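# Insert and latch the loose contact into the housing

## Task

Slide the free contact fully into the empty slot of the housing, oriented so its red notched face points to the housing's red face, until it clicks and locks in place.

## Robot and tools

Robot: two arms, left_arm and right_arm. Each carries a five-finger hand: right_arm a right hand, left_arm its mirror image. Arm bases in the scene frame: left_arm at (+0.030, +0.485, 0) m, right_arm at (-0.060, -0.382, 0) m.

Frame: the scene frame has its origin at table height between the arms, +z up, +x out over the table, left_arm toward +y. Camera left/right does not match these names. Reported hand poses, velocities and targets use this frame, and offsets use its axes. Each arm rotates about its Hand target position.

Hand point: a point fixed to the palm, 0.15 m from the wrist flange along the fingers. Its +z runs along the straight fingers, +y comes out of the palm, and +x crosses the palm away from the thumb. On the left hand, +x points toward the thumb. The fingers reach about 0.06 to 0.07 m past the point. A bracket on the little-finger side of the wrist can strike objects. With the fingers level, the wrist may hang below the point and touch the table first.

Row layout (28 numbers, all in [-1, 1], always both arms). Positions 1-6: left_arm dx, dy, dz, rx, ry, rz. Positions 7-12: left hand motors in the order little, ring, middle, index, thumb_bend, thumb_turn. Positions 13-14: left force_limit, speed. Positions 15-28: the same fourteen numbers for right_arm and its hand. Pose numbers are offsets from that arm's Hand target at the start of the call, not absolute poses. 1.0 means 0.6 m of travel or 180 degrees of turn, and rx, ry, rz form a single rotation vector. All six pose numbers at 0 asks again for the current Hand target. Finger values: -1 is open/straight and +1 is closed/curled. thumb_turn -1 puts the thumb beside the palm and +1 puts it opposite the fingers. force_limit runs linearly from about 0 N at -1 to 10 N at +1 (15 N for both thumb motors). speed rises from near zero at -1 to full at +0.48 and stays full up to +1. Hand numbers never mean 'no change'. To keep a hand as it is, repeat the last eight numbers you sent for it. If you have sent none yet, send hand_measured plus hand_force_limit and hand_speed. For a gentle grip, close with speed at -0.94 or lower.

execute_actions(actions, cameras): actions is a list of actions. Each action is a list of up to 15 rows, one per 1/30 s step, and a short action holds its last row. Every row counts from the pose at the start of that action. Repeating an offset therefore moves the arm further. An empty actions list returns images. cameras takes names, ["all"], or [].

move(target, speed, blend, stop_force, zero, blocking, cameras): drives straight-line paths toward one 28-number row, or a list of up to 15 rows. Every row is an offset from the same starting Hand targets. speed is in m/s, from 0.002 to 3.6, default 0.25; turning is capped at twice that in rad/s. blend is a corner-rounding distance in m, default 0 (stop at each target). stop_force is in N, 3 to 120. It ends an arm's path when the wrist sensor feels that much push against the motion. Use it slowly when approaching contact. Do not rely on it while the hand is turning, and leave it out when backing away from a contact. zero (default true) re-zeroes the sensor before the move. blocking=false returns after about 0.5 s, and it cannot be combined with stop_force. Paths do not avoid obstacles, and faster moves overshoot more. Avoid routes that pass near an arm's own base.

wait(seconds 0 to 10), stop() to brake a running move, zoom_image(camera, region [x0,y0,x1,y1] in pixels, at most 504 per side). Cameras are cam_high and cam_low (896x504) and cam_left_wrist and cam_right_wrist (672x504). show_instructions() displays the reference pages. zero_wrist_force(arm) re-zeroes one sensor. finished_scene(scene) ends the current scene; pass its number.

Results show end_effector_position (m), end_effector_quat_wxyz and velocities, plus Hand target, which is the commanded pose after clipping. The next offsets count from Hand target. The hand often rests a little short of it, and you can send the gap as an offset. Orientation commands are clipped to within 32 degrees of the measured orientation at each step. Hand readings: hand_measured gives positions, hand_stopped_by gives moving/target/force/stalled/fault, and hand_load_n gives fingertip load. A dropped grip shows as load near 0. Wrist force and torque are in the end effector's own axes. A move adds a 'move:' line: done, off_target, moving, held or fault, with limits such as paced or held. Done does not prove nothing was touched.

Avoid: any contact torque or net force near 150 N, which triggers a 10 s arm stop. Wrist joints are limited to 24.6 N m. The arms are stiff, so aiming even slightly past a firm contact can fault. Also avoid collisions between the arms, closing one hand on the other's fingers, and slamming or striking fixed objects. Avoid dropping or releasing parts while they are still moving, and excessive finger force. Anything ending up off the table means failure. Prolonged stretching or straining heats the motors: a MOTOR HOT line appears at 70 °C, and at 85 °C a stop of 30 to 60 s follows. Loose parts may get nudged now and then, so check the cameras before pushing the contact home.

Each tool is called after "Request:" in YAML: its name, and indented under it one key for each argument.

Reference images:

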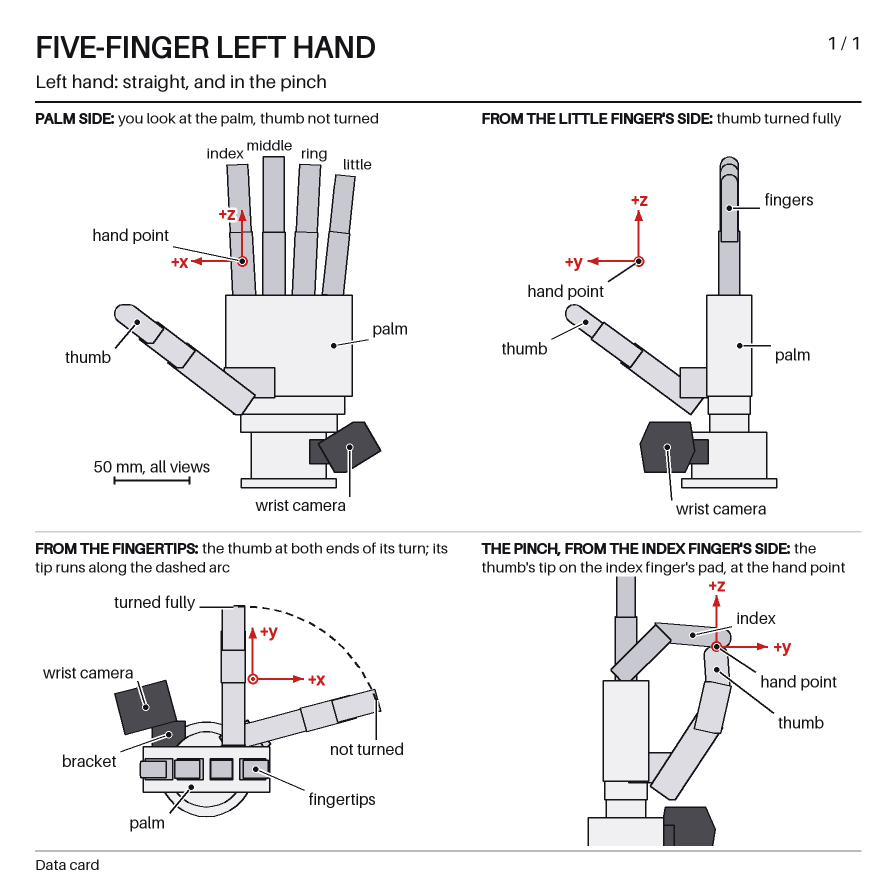

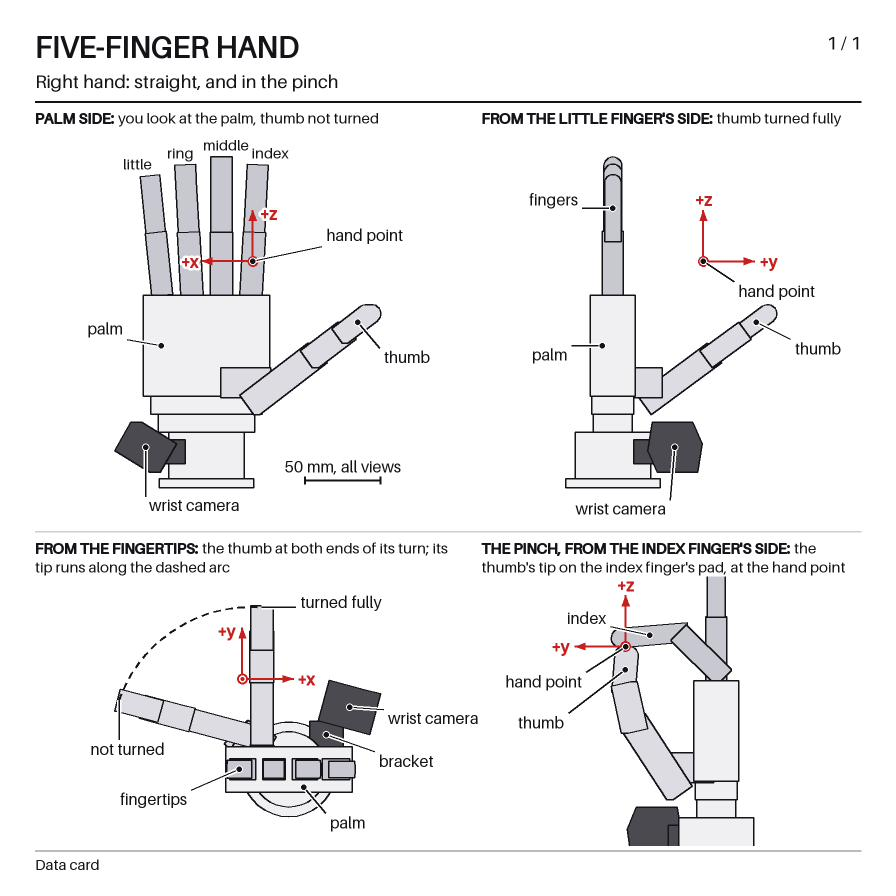

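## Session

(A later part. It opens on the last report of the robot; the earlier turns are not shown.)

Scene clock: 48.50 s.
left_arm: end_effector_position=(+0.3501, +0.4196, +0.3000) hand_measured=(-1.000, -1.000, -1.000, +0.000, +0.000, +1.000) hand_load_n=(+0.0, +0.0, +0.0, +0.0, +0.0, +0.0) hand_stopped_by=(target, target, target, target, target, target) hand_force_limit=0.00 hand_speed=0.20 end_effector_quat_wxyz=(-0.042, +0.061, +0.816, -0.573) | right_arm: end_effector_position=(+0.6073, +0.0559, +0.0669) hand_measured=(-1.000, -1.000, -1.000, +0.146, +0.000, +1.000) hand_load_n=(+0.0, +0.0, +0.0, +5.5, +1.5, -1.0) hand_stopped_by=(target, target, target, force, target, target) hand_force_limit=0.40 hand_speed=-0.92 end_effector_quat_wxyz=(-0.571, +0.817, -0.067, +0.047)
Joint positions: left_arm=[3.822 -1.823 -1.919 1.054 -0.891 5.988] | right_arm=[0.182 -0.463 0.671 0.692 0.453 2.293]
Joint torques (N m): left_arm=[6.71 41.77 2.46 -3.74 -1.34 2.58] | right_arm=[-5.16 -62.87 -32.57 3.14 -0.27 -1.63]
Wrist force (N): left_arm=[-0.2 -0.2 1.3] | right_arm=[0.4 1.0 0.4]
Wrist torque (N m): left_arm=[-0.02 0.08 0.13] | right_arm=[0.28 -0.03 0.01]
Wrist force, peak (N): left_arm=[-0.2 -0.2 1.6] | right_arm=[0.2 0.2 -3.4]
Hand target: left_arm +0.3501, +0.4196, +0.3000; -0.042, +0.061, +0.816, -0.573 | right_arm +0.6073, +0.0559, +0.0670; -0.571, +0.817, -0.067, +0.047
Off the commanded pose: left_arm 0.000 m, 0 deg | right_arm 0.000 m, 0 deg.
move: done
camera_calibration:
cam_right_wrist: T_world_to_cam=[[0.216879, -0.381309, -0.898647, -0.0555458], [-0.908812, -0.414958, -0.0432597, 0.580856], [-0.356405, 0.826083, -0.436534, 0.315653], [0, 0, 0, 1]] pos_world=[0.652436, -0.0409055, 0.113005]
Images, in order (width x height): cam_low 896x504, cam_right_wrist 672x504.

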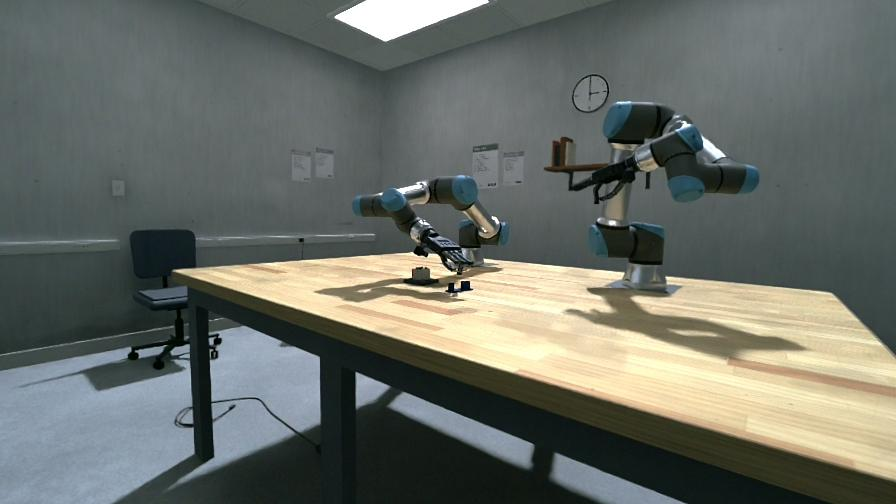

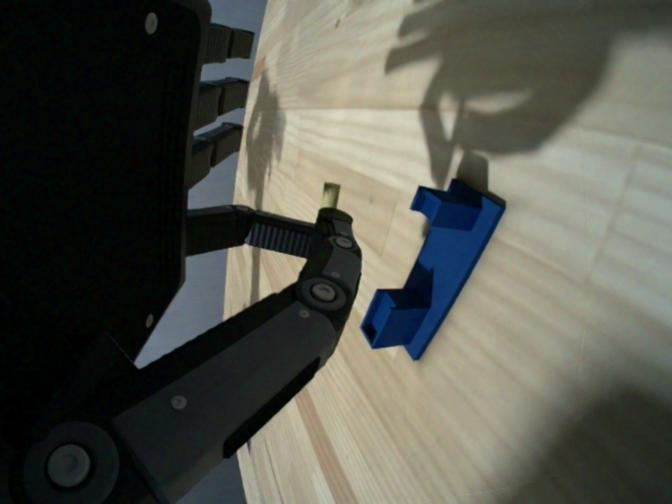

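Request:
move:
  target:
    - [0, 0, 0, 0, 0, 0, -1, -1, -1, 0, 0, 1, 0, 0.2, -0.0288, -0.1432, 0.1883, -0.192, -0.1775, -0.1661, -1, -1, -1, 0.5, 0, 1, 0.4, -0.92]
    - [0, 0, 0, 0, 0, 0, -1, -1, -1, 0, 0, 1, 0, 0.2, -0.0722, -0.3073, 0.1383, -0.3840, -0.3550, -0.3322, -1, -1, -1, 0.5, 0, 1, 0.4, -0.92]
  speed: 0.35
  blend: [0.04, 0]
  cameras: ["cam_right_wrist", "cam_low", "cam_high"]

Request:
zoom_image:
  camera: "cam_right_wrist"
  region: [280, 150, 480, 350]

Request:
zoom_image:
  camera: "cam_low"
  region: [400, 220, 470, 290]

Request:
zoom_image:
  camera: "cam_high"
  region: [370, 160, 430, 245]

Scene clock: 55.60 s.
left_arm: end_effector_position=(+0.3501, +0.4196, +0.3000) hand_measured=(-1.000, -1.000, -1.000, +0.000, +0.000, +1.000) hand_load_n=(+0.0, +0.0, -0.5, +0.0, +0.0, +0.0) hand_stopped_by=(target, target, target, target, target, target) hand_force_limit=0.00 hand_speed=0.20 end_effector_quat_wxyz=(-0.042, +0.061, +0.816, -0.573) | right_arm: end_effector_position=(+0.5639, -0.1285, +0.1500) hand_measured=(-1.000, -1.000, -1.000, +0.146, +0.000, +1.000) hand_load_n=(+0.0, +0.0, +0.0, +5.5, +1.5, -1.0) hand_stopped_by=(target, target, target, force, target, target) hand_force_limit=0.40 hand_speed=-0.92 end_effector_quat_wxyz=(+0.086, +0.700, -0.105, +0.701)
Joint positions: left_arm=[3.822 -1.823 -1.919 1.054 -0.891 5.988] | right_arm=[0.564 -1.016 1.678 -0.658 2.354 1.6]
Joint torques (N m): left_arm=[6.56 41.65 2.72 -3.64 -1.03 2.45] | right_arm=[-10.54 -30.07 -6.97 -3.07 1.35 -1.56]
Wrist force (N): left_arm=[-0.2 -0.3 1.2] | right_arm=[0.9 -0.1 -1.0]
Wrist torque (N m): left_arm=[-0.03 0.08 0.13] | right_arm=[0.09 -0.11 0.13]
Wrist force, peak (N): left_arm=[-0.6 -0.5 1.5] | right_arm=[0.7 1.6 0.8]
Hand target: left_arm +0.3501, +0.4196, +0.3000; -0.042, +0.061, +0.816, -0.573 | right_arm +0.5640, -0.1285, +0.1500; +0.086, +0.700, -0.105, +0.701
Off the commanded pose: left_arm 0.000 m, 0 deg | right_arm 0.000 m, 0 deg.
move: done
camera_calibration:
cam_right_wrist: T_world_to_cam=[[-0.270003, -0.929751, 0.250325, -0.00998479], [-0.548982, -0.0649325, -0.833308, 0.429179], [0.791023, -0.362419, -0.492884, -0.302477], [0, 0, 0, 1]] pos_world=[0.472182, -0.0910391, 0.211051]
Images, in order (width x height): cam_high 896x504, cam_low 896x504, cam_right_wrist 672x504.

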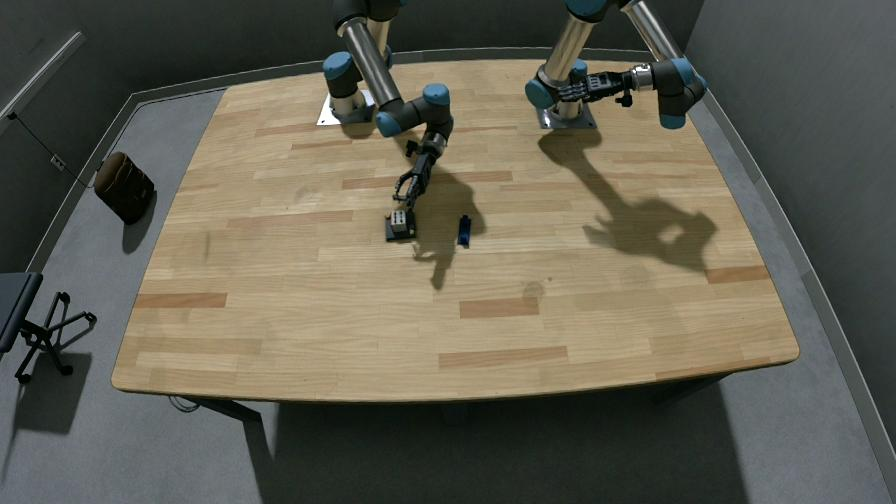

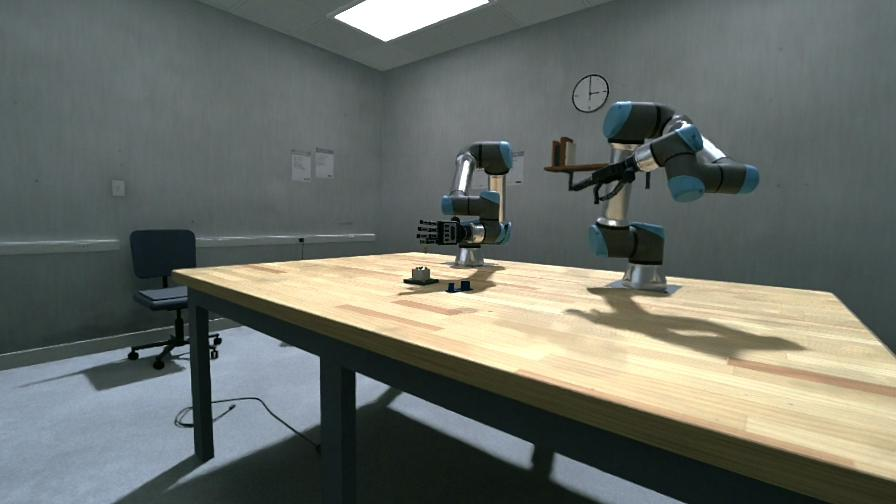

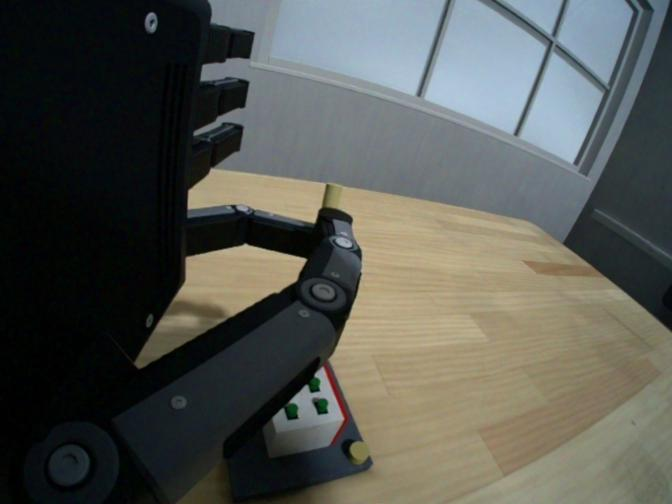

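Scaled by 2.520 from the camera's 672x504 image, which has a finer 960x720 frame.

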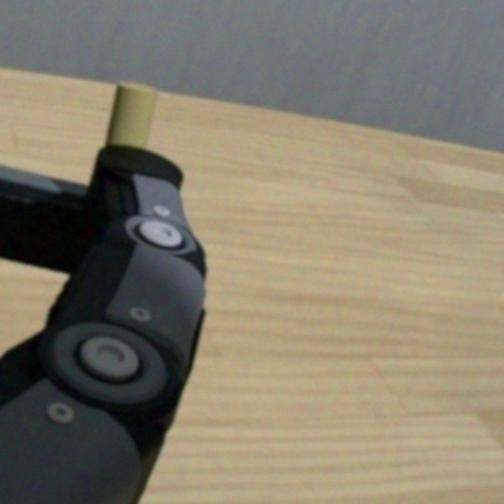

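Scaled by 7.200 from the camera's 896x504 image, which has a finer 1280x720 frame.

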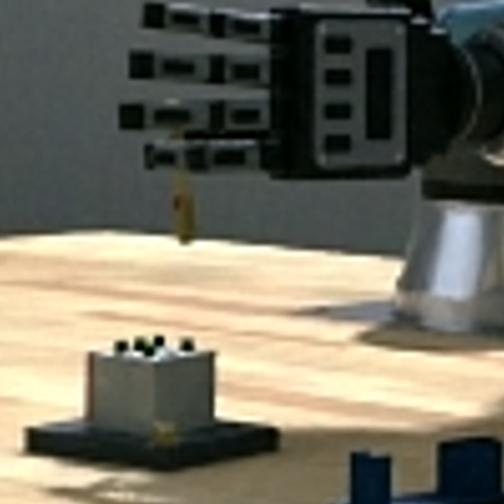

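Scaled by 5.929 from the camera's 896x504 image, which has a finer 1280x720 frame.

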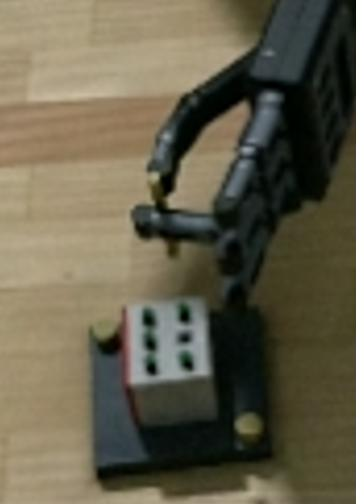

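Request:
zoom_image:
  camera: "cam_low"
  region: [412, 232, 442, 262]

Request:
zoom_image:
  camera: "cam_high"
  region: [385, 182, 411, 234]

Request:
zoom_image:
  camera: "cam_low"
  region: [400, 255, 445, 290]

Request:
zoom_image:
  camera: "cam_right_wrist"
  region: [220, 330, 390, 504]

Scaled by 16.800 from the camera's 896x504 image, which has a finer 1280x720 frame.

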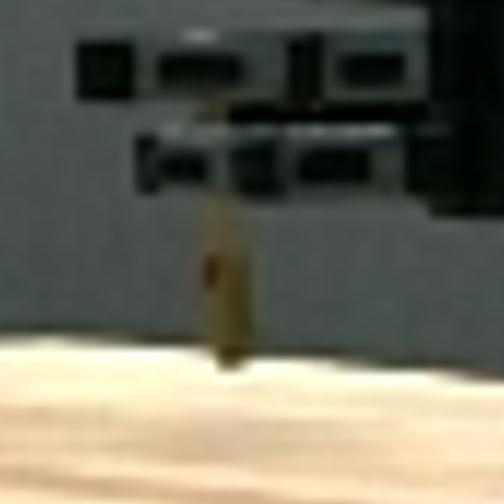

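Scaled by 9.692 from the camera's 896x504 image, which has a finer 1280x720 frame.

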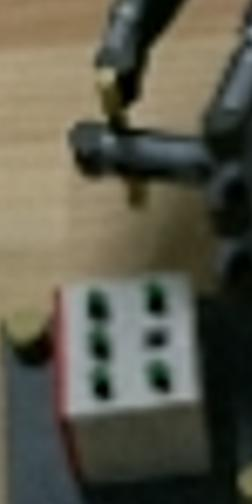

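Scaled by 11.200 from the camera's 896x504 image, which has a finer 1280x720 frame.

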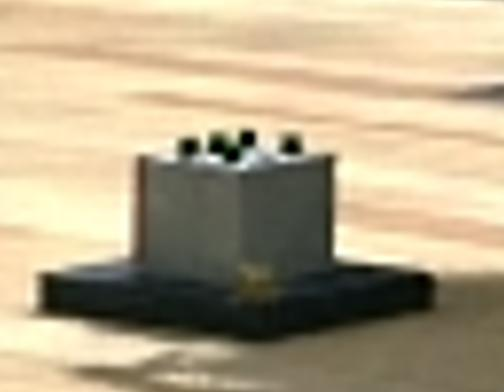

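Scaled by 2.897 from the camera's 672x504 image, which has a finer 960x720 frame.

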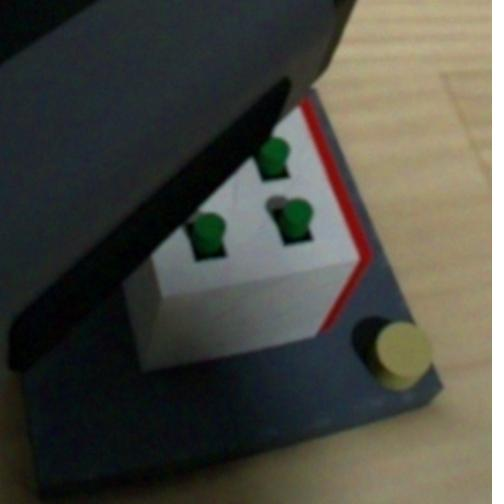

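Request:
move:
  target: [0,0,0,0,0,0,-1,-1,-1,0,0,1,0,0.2,0.0025,-0.0023,0,0.005,-0.05,0,-1,-1,-1,0.5,0,1,0.4,-0.92]
  speed: 0.1
  cameras: ["all"]

Scene clock: 62.13 s.
left_arm: end_effector_position=(+0.3501, +0.4196, +0.3000) hand_measured=(-1.000, -1.000, -1.000, +0.000, +0.000, +1.000) hand_load_n=(-0.5, +0.0, +0.0, +0.0, +0.0, +0.0) hand_stopped_by=(target, target, target, target, target, target) hand_force_limit=0.00 hand_speed=0.20 end_effector_quat_wxyz=(-0.042, +0.061, +0.816, -0.573) | right_arm: end_effector_position=(+0.5655, -0.1299, +0.1500) hand_measured=(-1.000, -1.000, -1.000, +0.146, +0.000, +1.000) hand_load_n=(+0.0, +0.0, +0.0, +5.5, +1.5, -1.0) hand_stopped_by=(target, target, target, force, target, target) hand_force_limit=0.40 hand_speed=-0.92 end_effector_quat_wxyz=(+0.072, +0.644, -0.117, +0.753)
Joint positions: left_arm=[3.822 -1.823 -1.919 1.054 -0.891 5.988] | right_arm=[0.562 -1.001 1.771 -0.973 2.346 1.512]
Joint torques (N m): left_arm=[5.9 41.31 3.48 -3.81 -0.95 2.61] | right_arm=[-12.35 -29.89 -6.23 -3.22 -2.14 -1.69]
Wrist force (N): left_arm=[-0.4 -0.4 1.6] | right_arm=[1.4 0.0 -1.5]
Wrist torque (N m): left_arm=[-0.06 0.12 0.13] | right_arm=[0.17 -0.17 0.16]
Wrist force, peak (N): left_arm=[-0.4 -0.4 1.6] | right_arm=[1.4 -0.2 -1.6]
Hand target: left_arm +0.3501, +0.4196, +0.3000; -0.042, +0.061, +0.816, -0.573 | right_arm +0.5655, -0.1299, +0.1500; +0.072, +0.644, -0.117, +0.753
Off the commanded pose: left_arm 0.000 m, 0 deg | right_arm 0.000 m, 0 deg.
move: done
camera_calibration:
cam_left_wrist: T_world_to_cam=[[-0.298494, -0.276178, 0.913579, -0.055617], [-0.738378, 0.673332, -0.0376994, -0.0136214], [-0.60473, -0.68582, -0.404909, 0.7382], [0, 0, 0, 1]] pos_world=[0.419753, 0.500084, 0.349201]
cam_right_wrist: T_world_to_cam=[[-0.304807, -0.933164, 0.190517, 0.017338], [-0.411817, -0.051237, -0.909825, 0.365615], [0.858778, -0.355779, -0.368675, -0.360266], [0, 0, 0, 1]] pos_world=[0.46524, -0.0932632, 0.196521]

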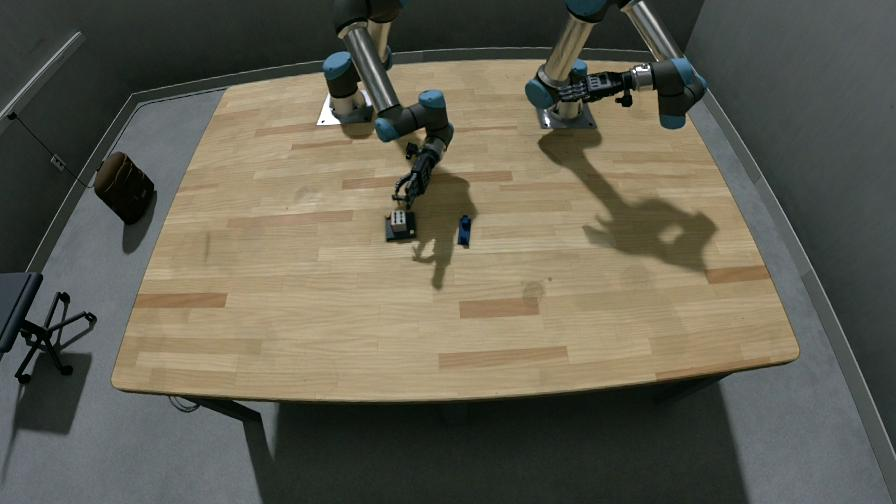

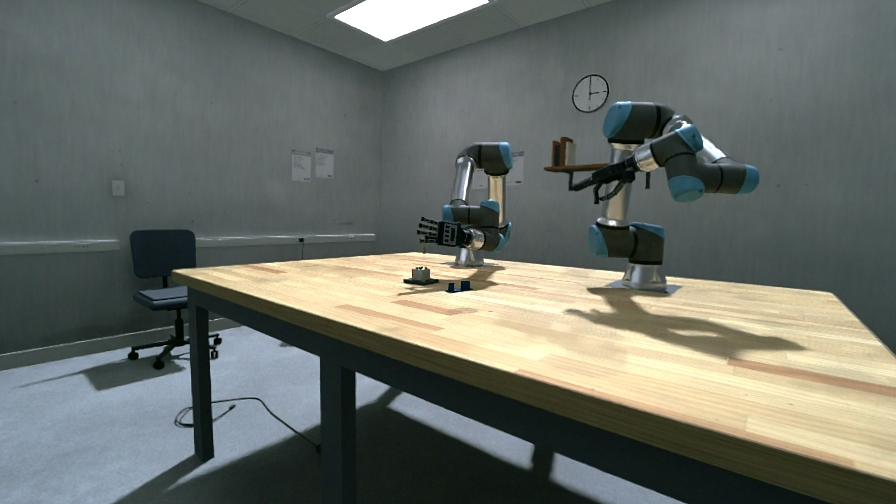

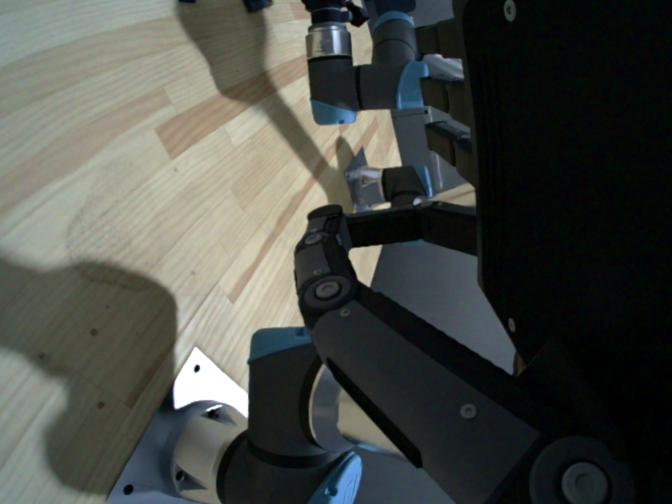

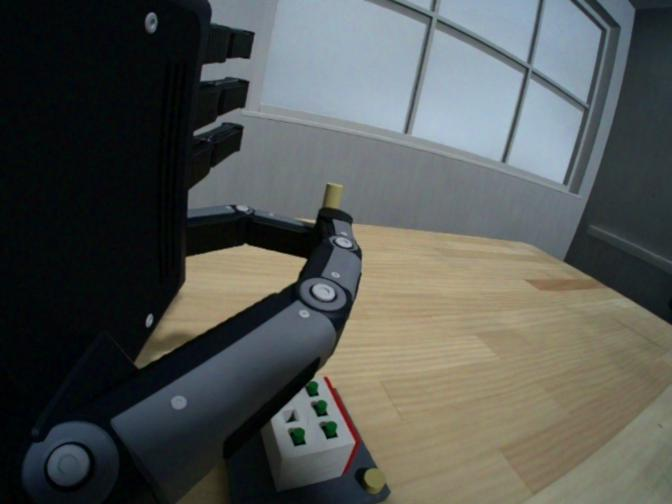

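Request:
zoom_image:
  camera: "cam_right_wrist"
  region: [200, 340, 400, 490]

Request:
zoom_image:
  camera: "cam_high"
  region: [370, 180, 450, 250]

Request:
zoom_image:
  camera: "cam_low"
  region: [390, 210, 480, 295]

Scaled by 2.520 from the camera's 672x504 image, which has a finer 960x720 frame.

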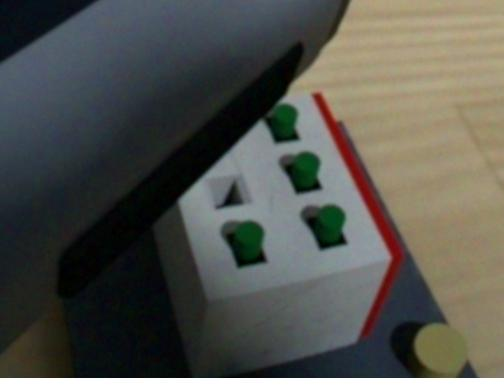

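Scaled by 6.300 from the camera's 896x504 image, which has a finer 1280x720 frame.

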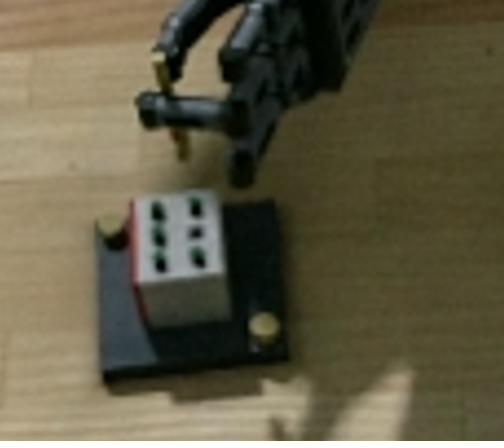

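Scaled by 5.600 from the camera's 896x504 image, which has a finer 1280x720 frame.

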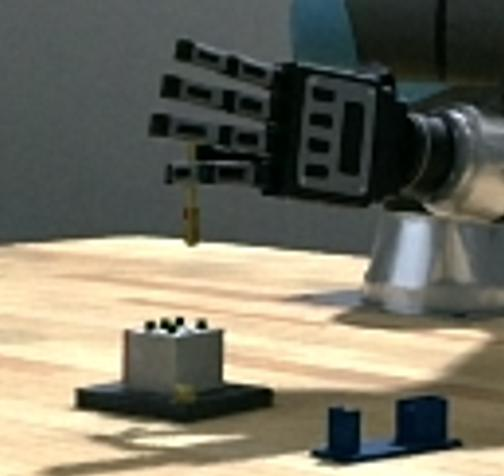

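Request:
move:
  target: [0,0,0,0,0,0,-1,-1,-1,0,0,1,0,0.2,0.005,-0.0022,-0.068,0,0,0,-1,-1,-1,0.5,0,1,0.4,-0.92]
  speed: 0.15
  cameras: ["cam_high","cam_low","cam_right_wrist"]

Request:
zoom_image:
  camera: "cam_right_wrist"
  region: [200, 340, 400, 490]

Request:
zoom_image:
  camera: "cam_high"
  region: [380, 190, 420, 225]

Request:
zoom_image:
  camera: "cam_low"
  region: [400, 240, 445, 285]

Scene clock: 64.30 s.
left_arm: end_effector_position=(+0.3501, +0.4196, +0.3000) hand_measured=(-1.000, -1.000, -1.000, +0.000, +0.000, +1.000) hand_load_n=(+0.0, +0.0, -0.5, +0.0, +0.0, +0.0) hand_stopped_by=(target, target, target, target, target, target) hand_force_limit=0.00 hand_speed=0.20 end_effector_quat_wxyz=(-0.042, +0.061, +0.816, -0.573) | right_arm: end_effector_position=(+0.5684, -0.1312, +0.1093) hand_measured=(-1.000, -1.000, -1.000, +0.146, +0.000, +1.000) hand_load_n=(+0.0, +0.0, +0.0, +5.5, +1.5, -1.0) hand_stopped_by=(target, target, target, force, target, target) hand_force_limit=0.40 hand_speed=-0.92 end_effector_quat_wxyz=(+0.072, +0.644, -0.117, +0.753)
Joint positions: left_arm=[3.822 -1.823 -1.919 1.054 -0.891 5.988] | right_arm=[0.557 -0.927 1.783 -1.057 2.341 1.513]
Joint torques (N m): left_arm=[5.89 41.94 4.1 -3.79 -1.17 2.51] | right_arm=[-12.1 -32.52 -9.16 -3.48 -2.06 -1.71]
Wrist force (N): left_arm=[-0.3 0.0 1.2] | right_arm=[1.3 0.0 -1.2]
Wrist torque (N m): left_arm=[0.01 0.10 0.12] | right_arm=[0.15 -0.16 0.11]
Wrist force, peak (N): left_arm=[-0.4 -0.1 1.5] | right_arm=[1.7 -0.5 -1.6]
Hand target: left_arm +0.3501, +0.4196, +0.3000; -0.042, +0.061, +0.816, -0.573 | right_arm +0.5685, -0.1312, +0.1092; +0.072, +0.644, -0.117, +0.753
Off the commanded pose: left_arm 0.000 m, 0 deg | right_arm 0.000 m, 0 deg.
move: done
camera_calibration:
cam_right_wrist: T_world_to_cam=[[-0.304755, -0.933193, 0.190462, 0.0247006], [-0.411725, -0.051243, -0.909866, 0.32962], [0.85884, -0.355704, -0.368602, -0.378416], [0, 0, 0, 1]] pos_world=[0.46824, -0.0946632, 0.155721]
Images, in order (width x height): cam_high 896x504, cam_low 896x504, cam_right_wrist 672x504.

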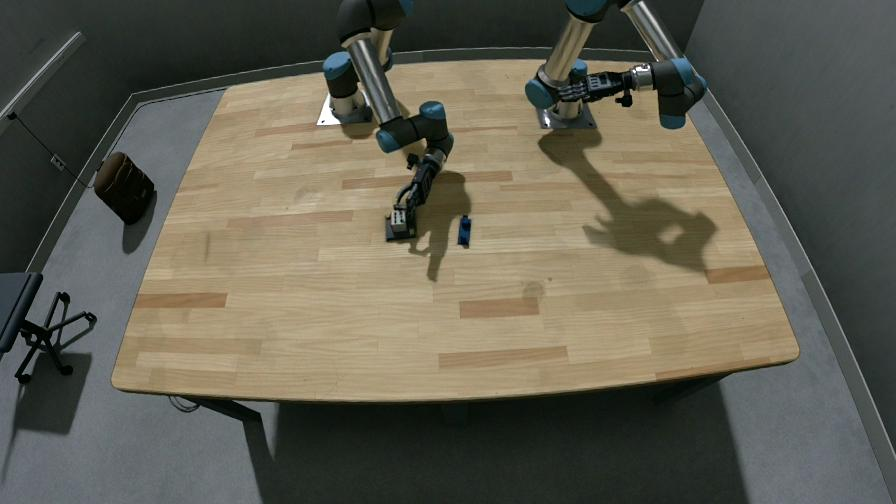

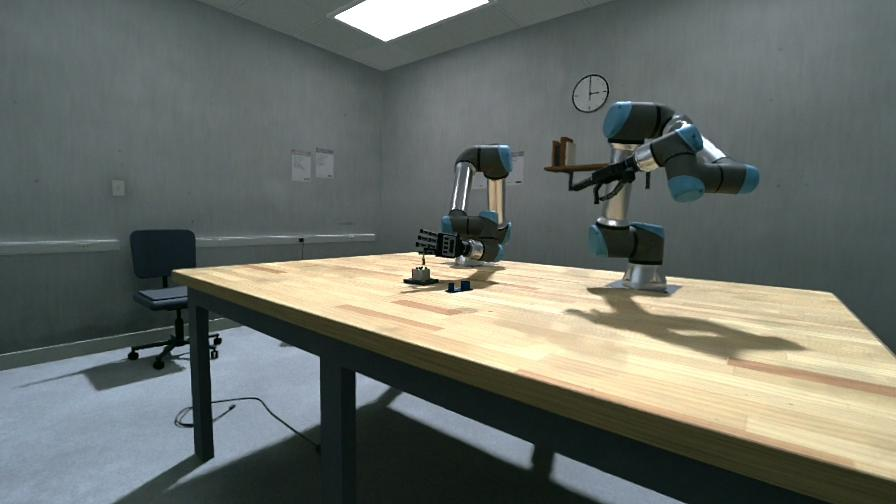

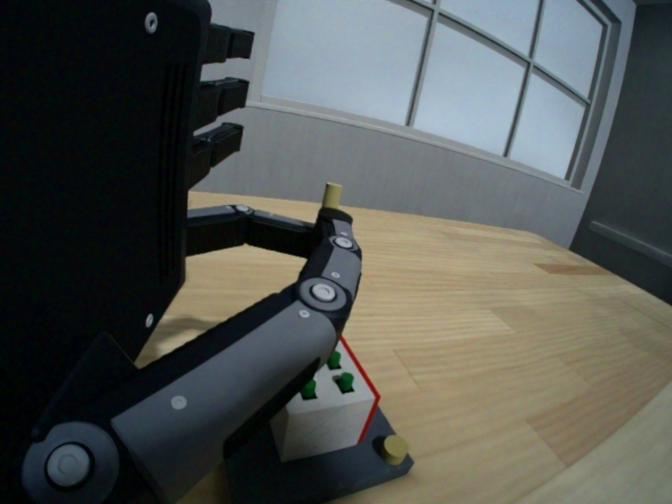

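Scaled by 2.520 from the camera's 672x504 image, which has a finer 960x720 frame.

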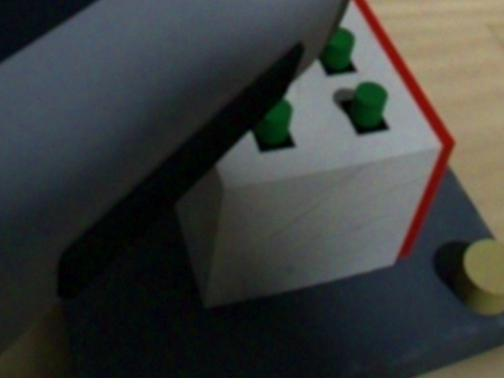

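Scaled by 12.600 from the camera's 896x504 image, which has a finer 1280x720 frame.

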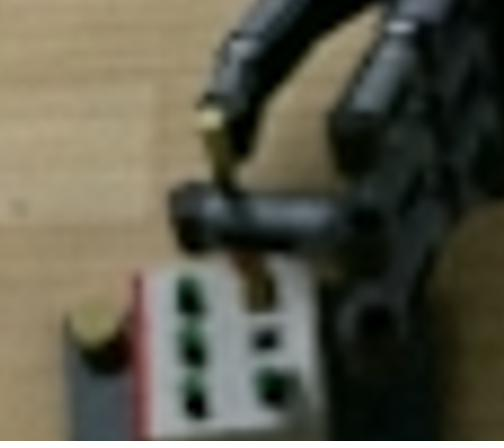

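Scaled by 11.200 from the camera's 896x504 image, which has a finer 1280x720 frame.

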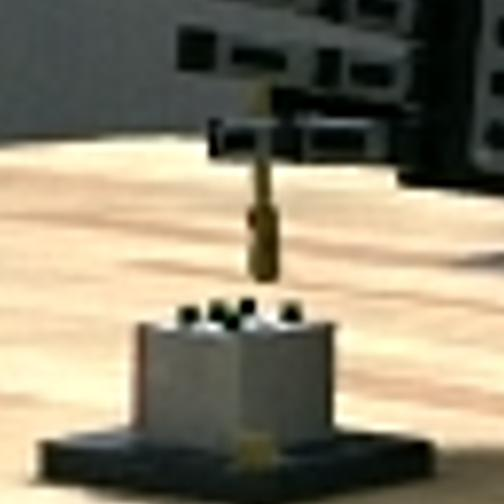

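Request:
move:
  target: [0,0,0,0,0,0,-1,-1,-1,0,0,1,0,0.2,0.0004,-0.0016,-0.0125,0,0,0,-1,-1,-1,0.5,0,1,0.4,-0.92]
  speed: 0.05
  stop_force: 4
  cameras: ["cam_high","cam_low"]

Request:
zoom_image:
  camera: "cam_high"
  region: [380, 190, 420, 225]

Request:
zoom_image:
  camera: "cam_low"
  region: [400, 240, 445, 285]

Scene clock: 67.07 s.
left_arm: end_effector_position=(+0.3501, +0.4196, +0.3000) hand_measured=(-1.000, -1.000, -1.000, +0.000, +0.000, +1.000) hand_load_n=(+0.0, +0.0, +0.0, +0.0, +0.0, +0.0) hand_stopped_by=(target, target, target, target, target, target) hand_force_limit=0.00 hand_speed=0.20 end_effector_quat_wxyz=(-0.042, +0.061, +0.816, -0.573) | right_arm: end_effector_position=(+0.5687, -0.1322, +0.1017) hand_measured=(-1.000, -1.000, -1.000, +0.146, +0.000, +1.000) hand_load_n=(+0.0, +0.0, +0.0, +5.5, +1.5, -0.5) hand_stopped_by=(target, target, target, force, target, target) hand_force_limit=0.40 hand_speed=-0.92 end_effector_quat_wxyz=(+0.072, +0.644, -0.117, +0.753)
Joint positions: left_arm=[3.822 -1.823 -1.919 1.054 -0.891 5.988] | right_arm=[0.556 -0.914 1.786 -1.074 2.34 1.514]
Joint torques (N m): left_arm=[6.51 40.94 4.44 -3.59 -1.16 2.69] | right_arm=[-11.78 -31.83 -4.41 -3.36 -2.04 1.18]
Wrist force (N): left_arm=[-0.4 -0.4 1.5] | right_arm=[1.4 -0.1 -1.3]
Wrist torque (N m): left_arm=[-0.06 0.12 0.12] | right_arm=[0.14 -0.17 0.01]
Wrist force, peak (N): left_arm=[-0.4 -0.2 1.5] | right_arm=[1.3 -0.3 -1.6]
Hand target: left_arm +0.3501, +0.4196, +0.3000; -0.042, +0.061, +0.816, -0.573 | right_arm +0.5687, -0.1322, +0.1017; +0.072, +0.644, -0.117, +0.753
Off the commanded pose: left_arm 0.000 m, 0 deg | right_arm 0.000 m, 0 deg.
move: done
Images, in order (width x height): cam_high 896x504, cam_low 896x504.

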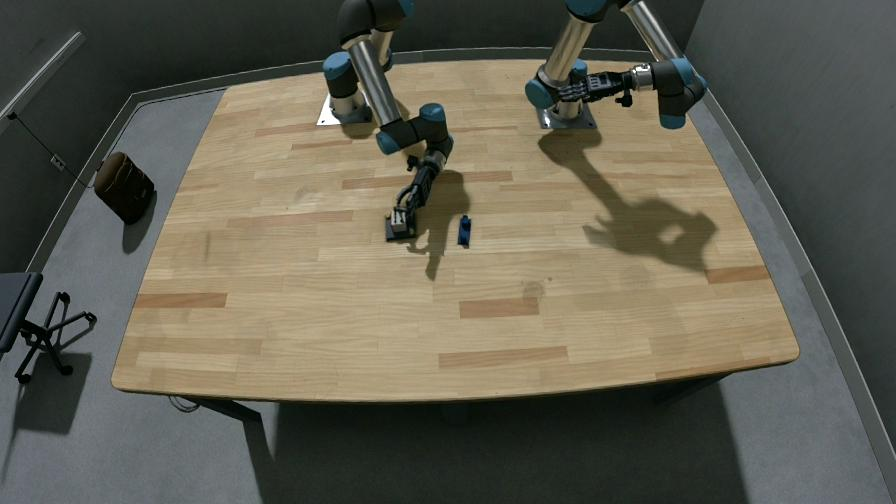

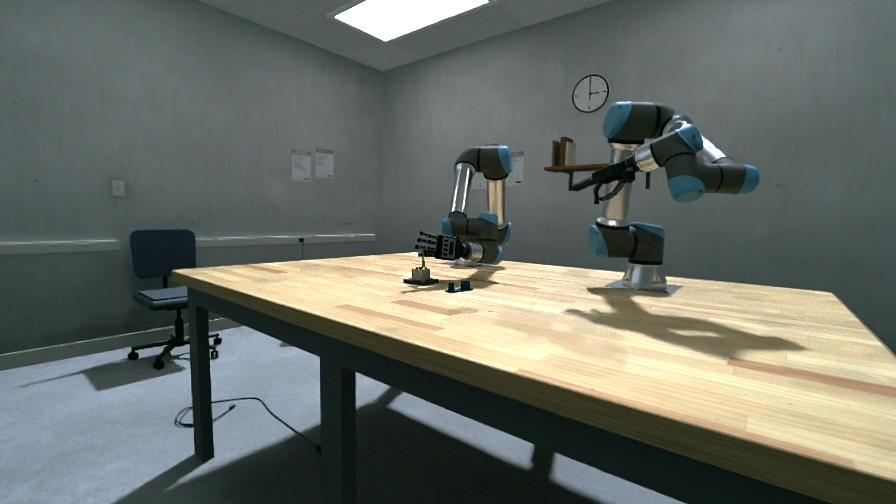

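Scaled by 12.600 from the camera's 896x504 image, which has a finer 1280x720 frame.

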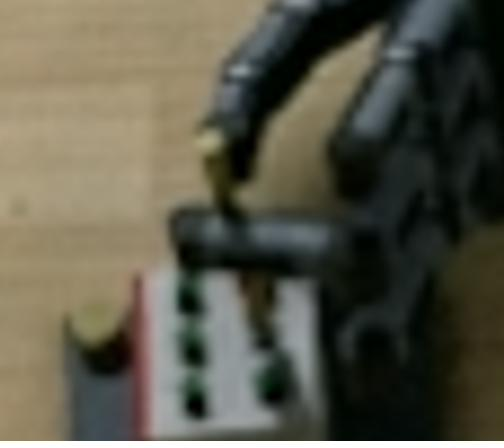

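Scaled by 11.200 from the camera's 896x504 image, which has a finer 1280x720 frame.

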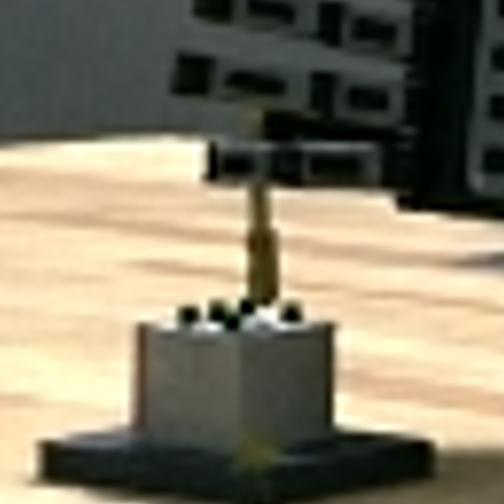

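Request:
zoom_image:
  camera: "cam_high"
  region: [393, 206, 409, 224]

Request:
zoom_image:
  camera: "cam_low"
  region: [414, 256, 430, 274]

Scaled by 28.000 from the camera's 896x504 image, which has a finer 1280x720 frame.

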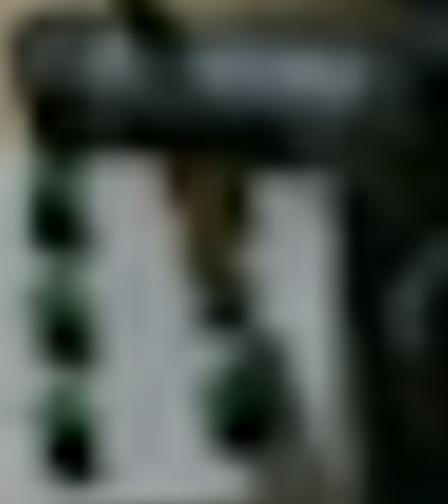

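Scaled by 28.000 from the camera's 896x504 image, which has a finer 1280x720 frame.

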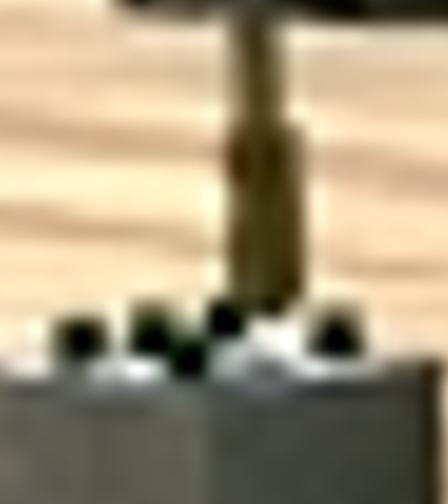

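Request:
move:
  target: [0,0,0,0,0,0,-1,-1,-1,0,0,1,0,0.2,0,-0.0006,-0.02,0,0,0,-1,-1,-1,0.5,0,1,0.4,-0.92]
  speed: 0.03
  stop_force: 4
  cameras: ["cam_high","cam_low"]

Request:
zoom_image:
  camera: "cam_high"
  region: [388, 198, 412, 225]

Request:
zoom_image:
  camera: "cam_low"
  region: [410, 245, 435, 273]

Scene clock: 69.30 s.
left_arm: end_effector_position=(+0.3501, +0.4196, +0.3000) hand_measured=(-1.000, -1.000, -1.000, +0.000, +0.000, +1.000) hand_load_n=(+0.0, +0.0, +0.0, +0.0, +0.0, +0.0) hand_stopped_by=(target, target, target, target, target, target) hand_force_limit=0.00 hand_speed=0.20 end_effector_quat_wxyz=(-0.042, +0.061, +0.816, -0.573) | right_arm: end_effector_position=(+0.5687, -0.1325, +0.0897) hand_measured=(-1.000, -1.000, -1.000, +0.146, +0.000, +1.000) hand_load_n=(+0.0, +0.0, +0.0, +5.0, +2.5, -0.5) hand_stopped_by=(target, target, target, force, target, target) hand_force_limit=0.40 hand_speed=-0.92 end_effector_quat_wxyz=(+0.072, +0.644, -0.117, +0.753)
Joint positions: left_arm=[3.822 -1.823 -1.919 1.054 -0.891 5.988] | right_arm=[0.555 -0.892 1.789 -1.098 2.339 1.514]
Joint torques (N m): left_arm=[4.95 41.58 3.44 -3.53 -1.17 2.54] | right_arm=[-11.18 -31.51 -3.26 -3.27 -1.98 -1.5]
Wrist force (N): left_arm=[-0.4 -0.2 1.2] | right_arm=[1.7 -0.2 -1.1]
Wrist torque (N m): left_arm=[-0.02 0.12 0.11] | right_arm=[0.12 -0.12 -0.06]
Wrist force, peak (N): left_arm=[-0.2 -0.2 1.5] | right_arm=[4.7 -0.3 -0.4]
Hand target: left_arm +0.3501, +0.4196, +0.3000; -0.042, +0.061, +0.816, -0.573 | right_arm +0.5687, -0.1325, +0.0897; +0.072, +0.644, -0.117, +0.753
Off the commanded pose: left_arm 0.000 m, 0 deg | right_arm 0.000 m, 0 deg.
move: done
Images, in order (width x height): cam_high 896x504, cam_low 896x504.

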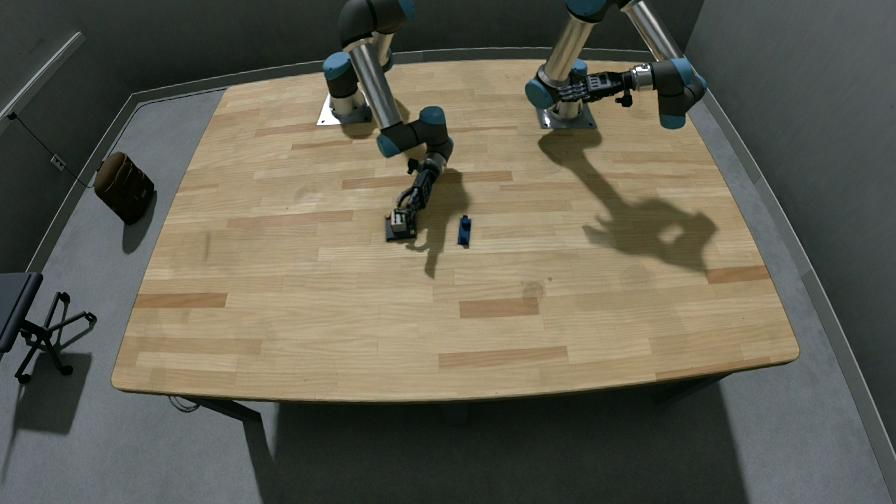

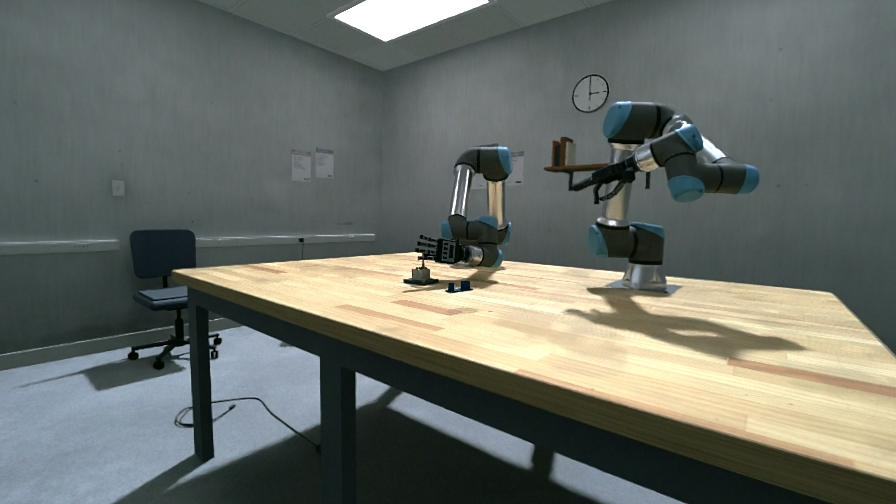

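Scaled by 18.667 from the camera's 896x504 image, which has a finer 1280x720 frame.

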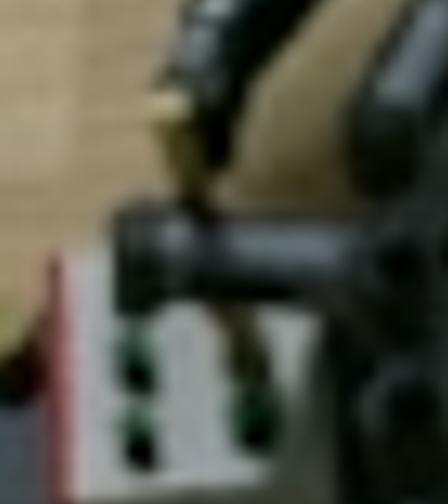

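Scaled by 18.000 from the camera's 896x504 image, which has a finer 1280x720 frame.

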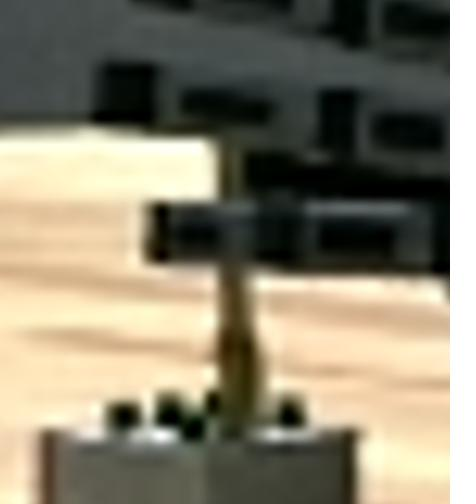

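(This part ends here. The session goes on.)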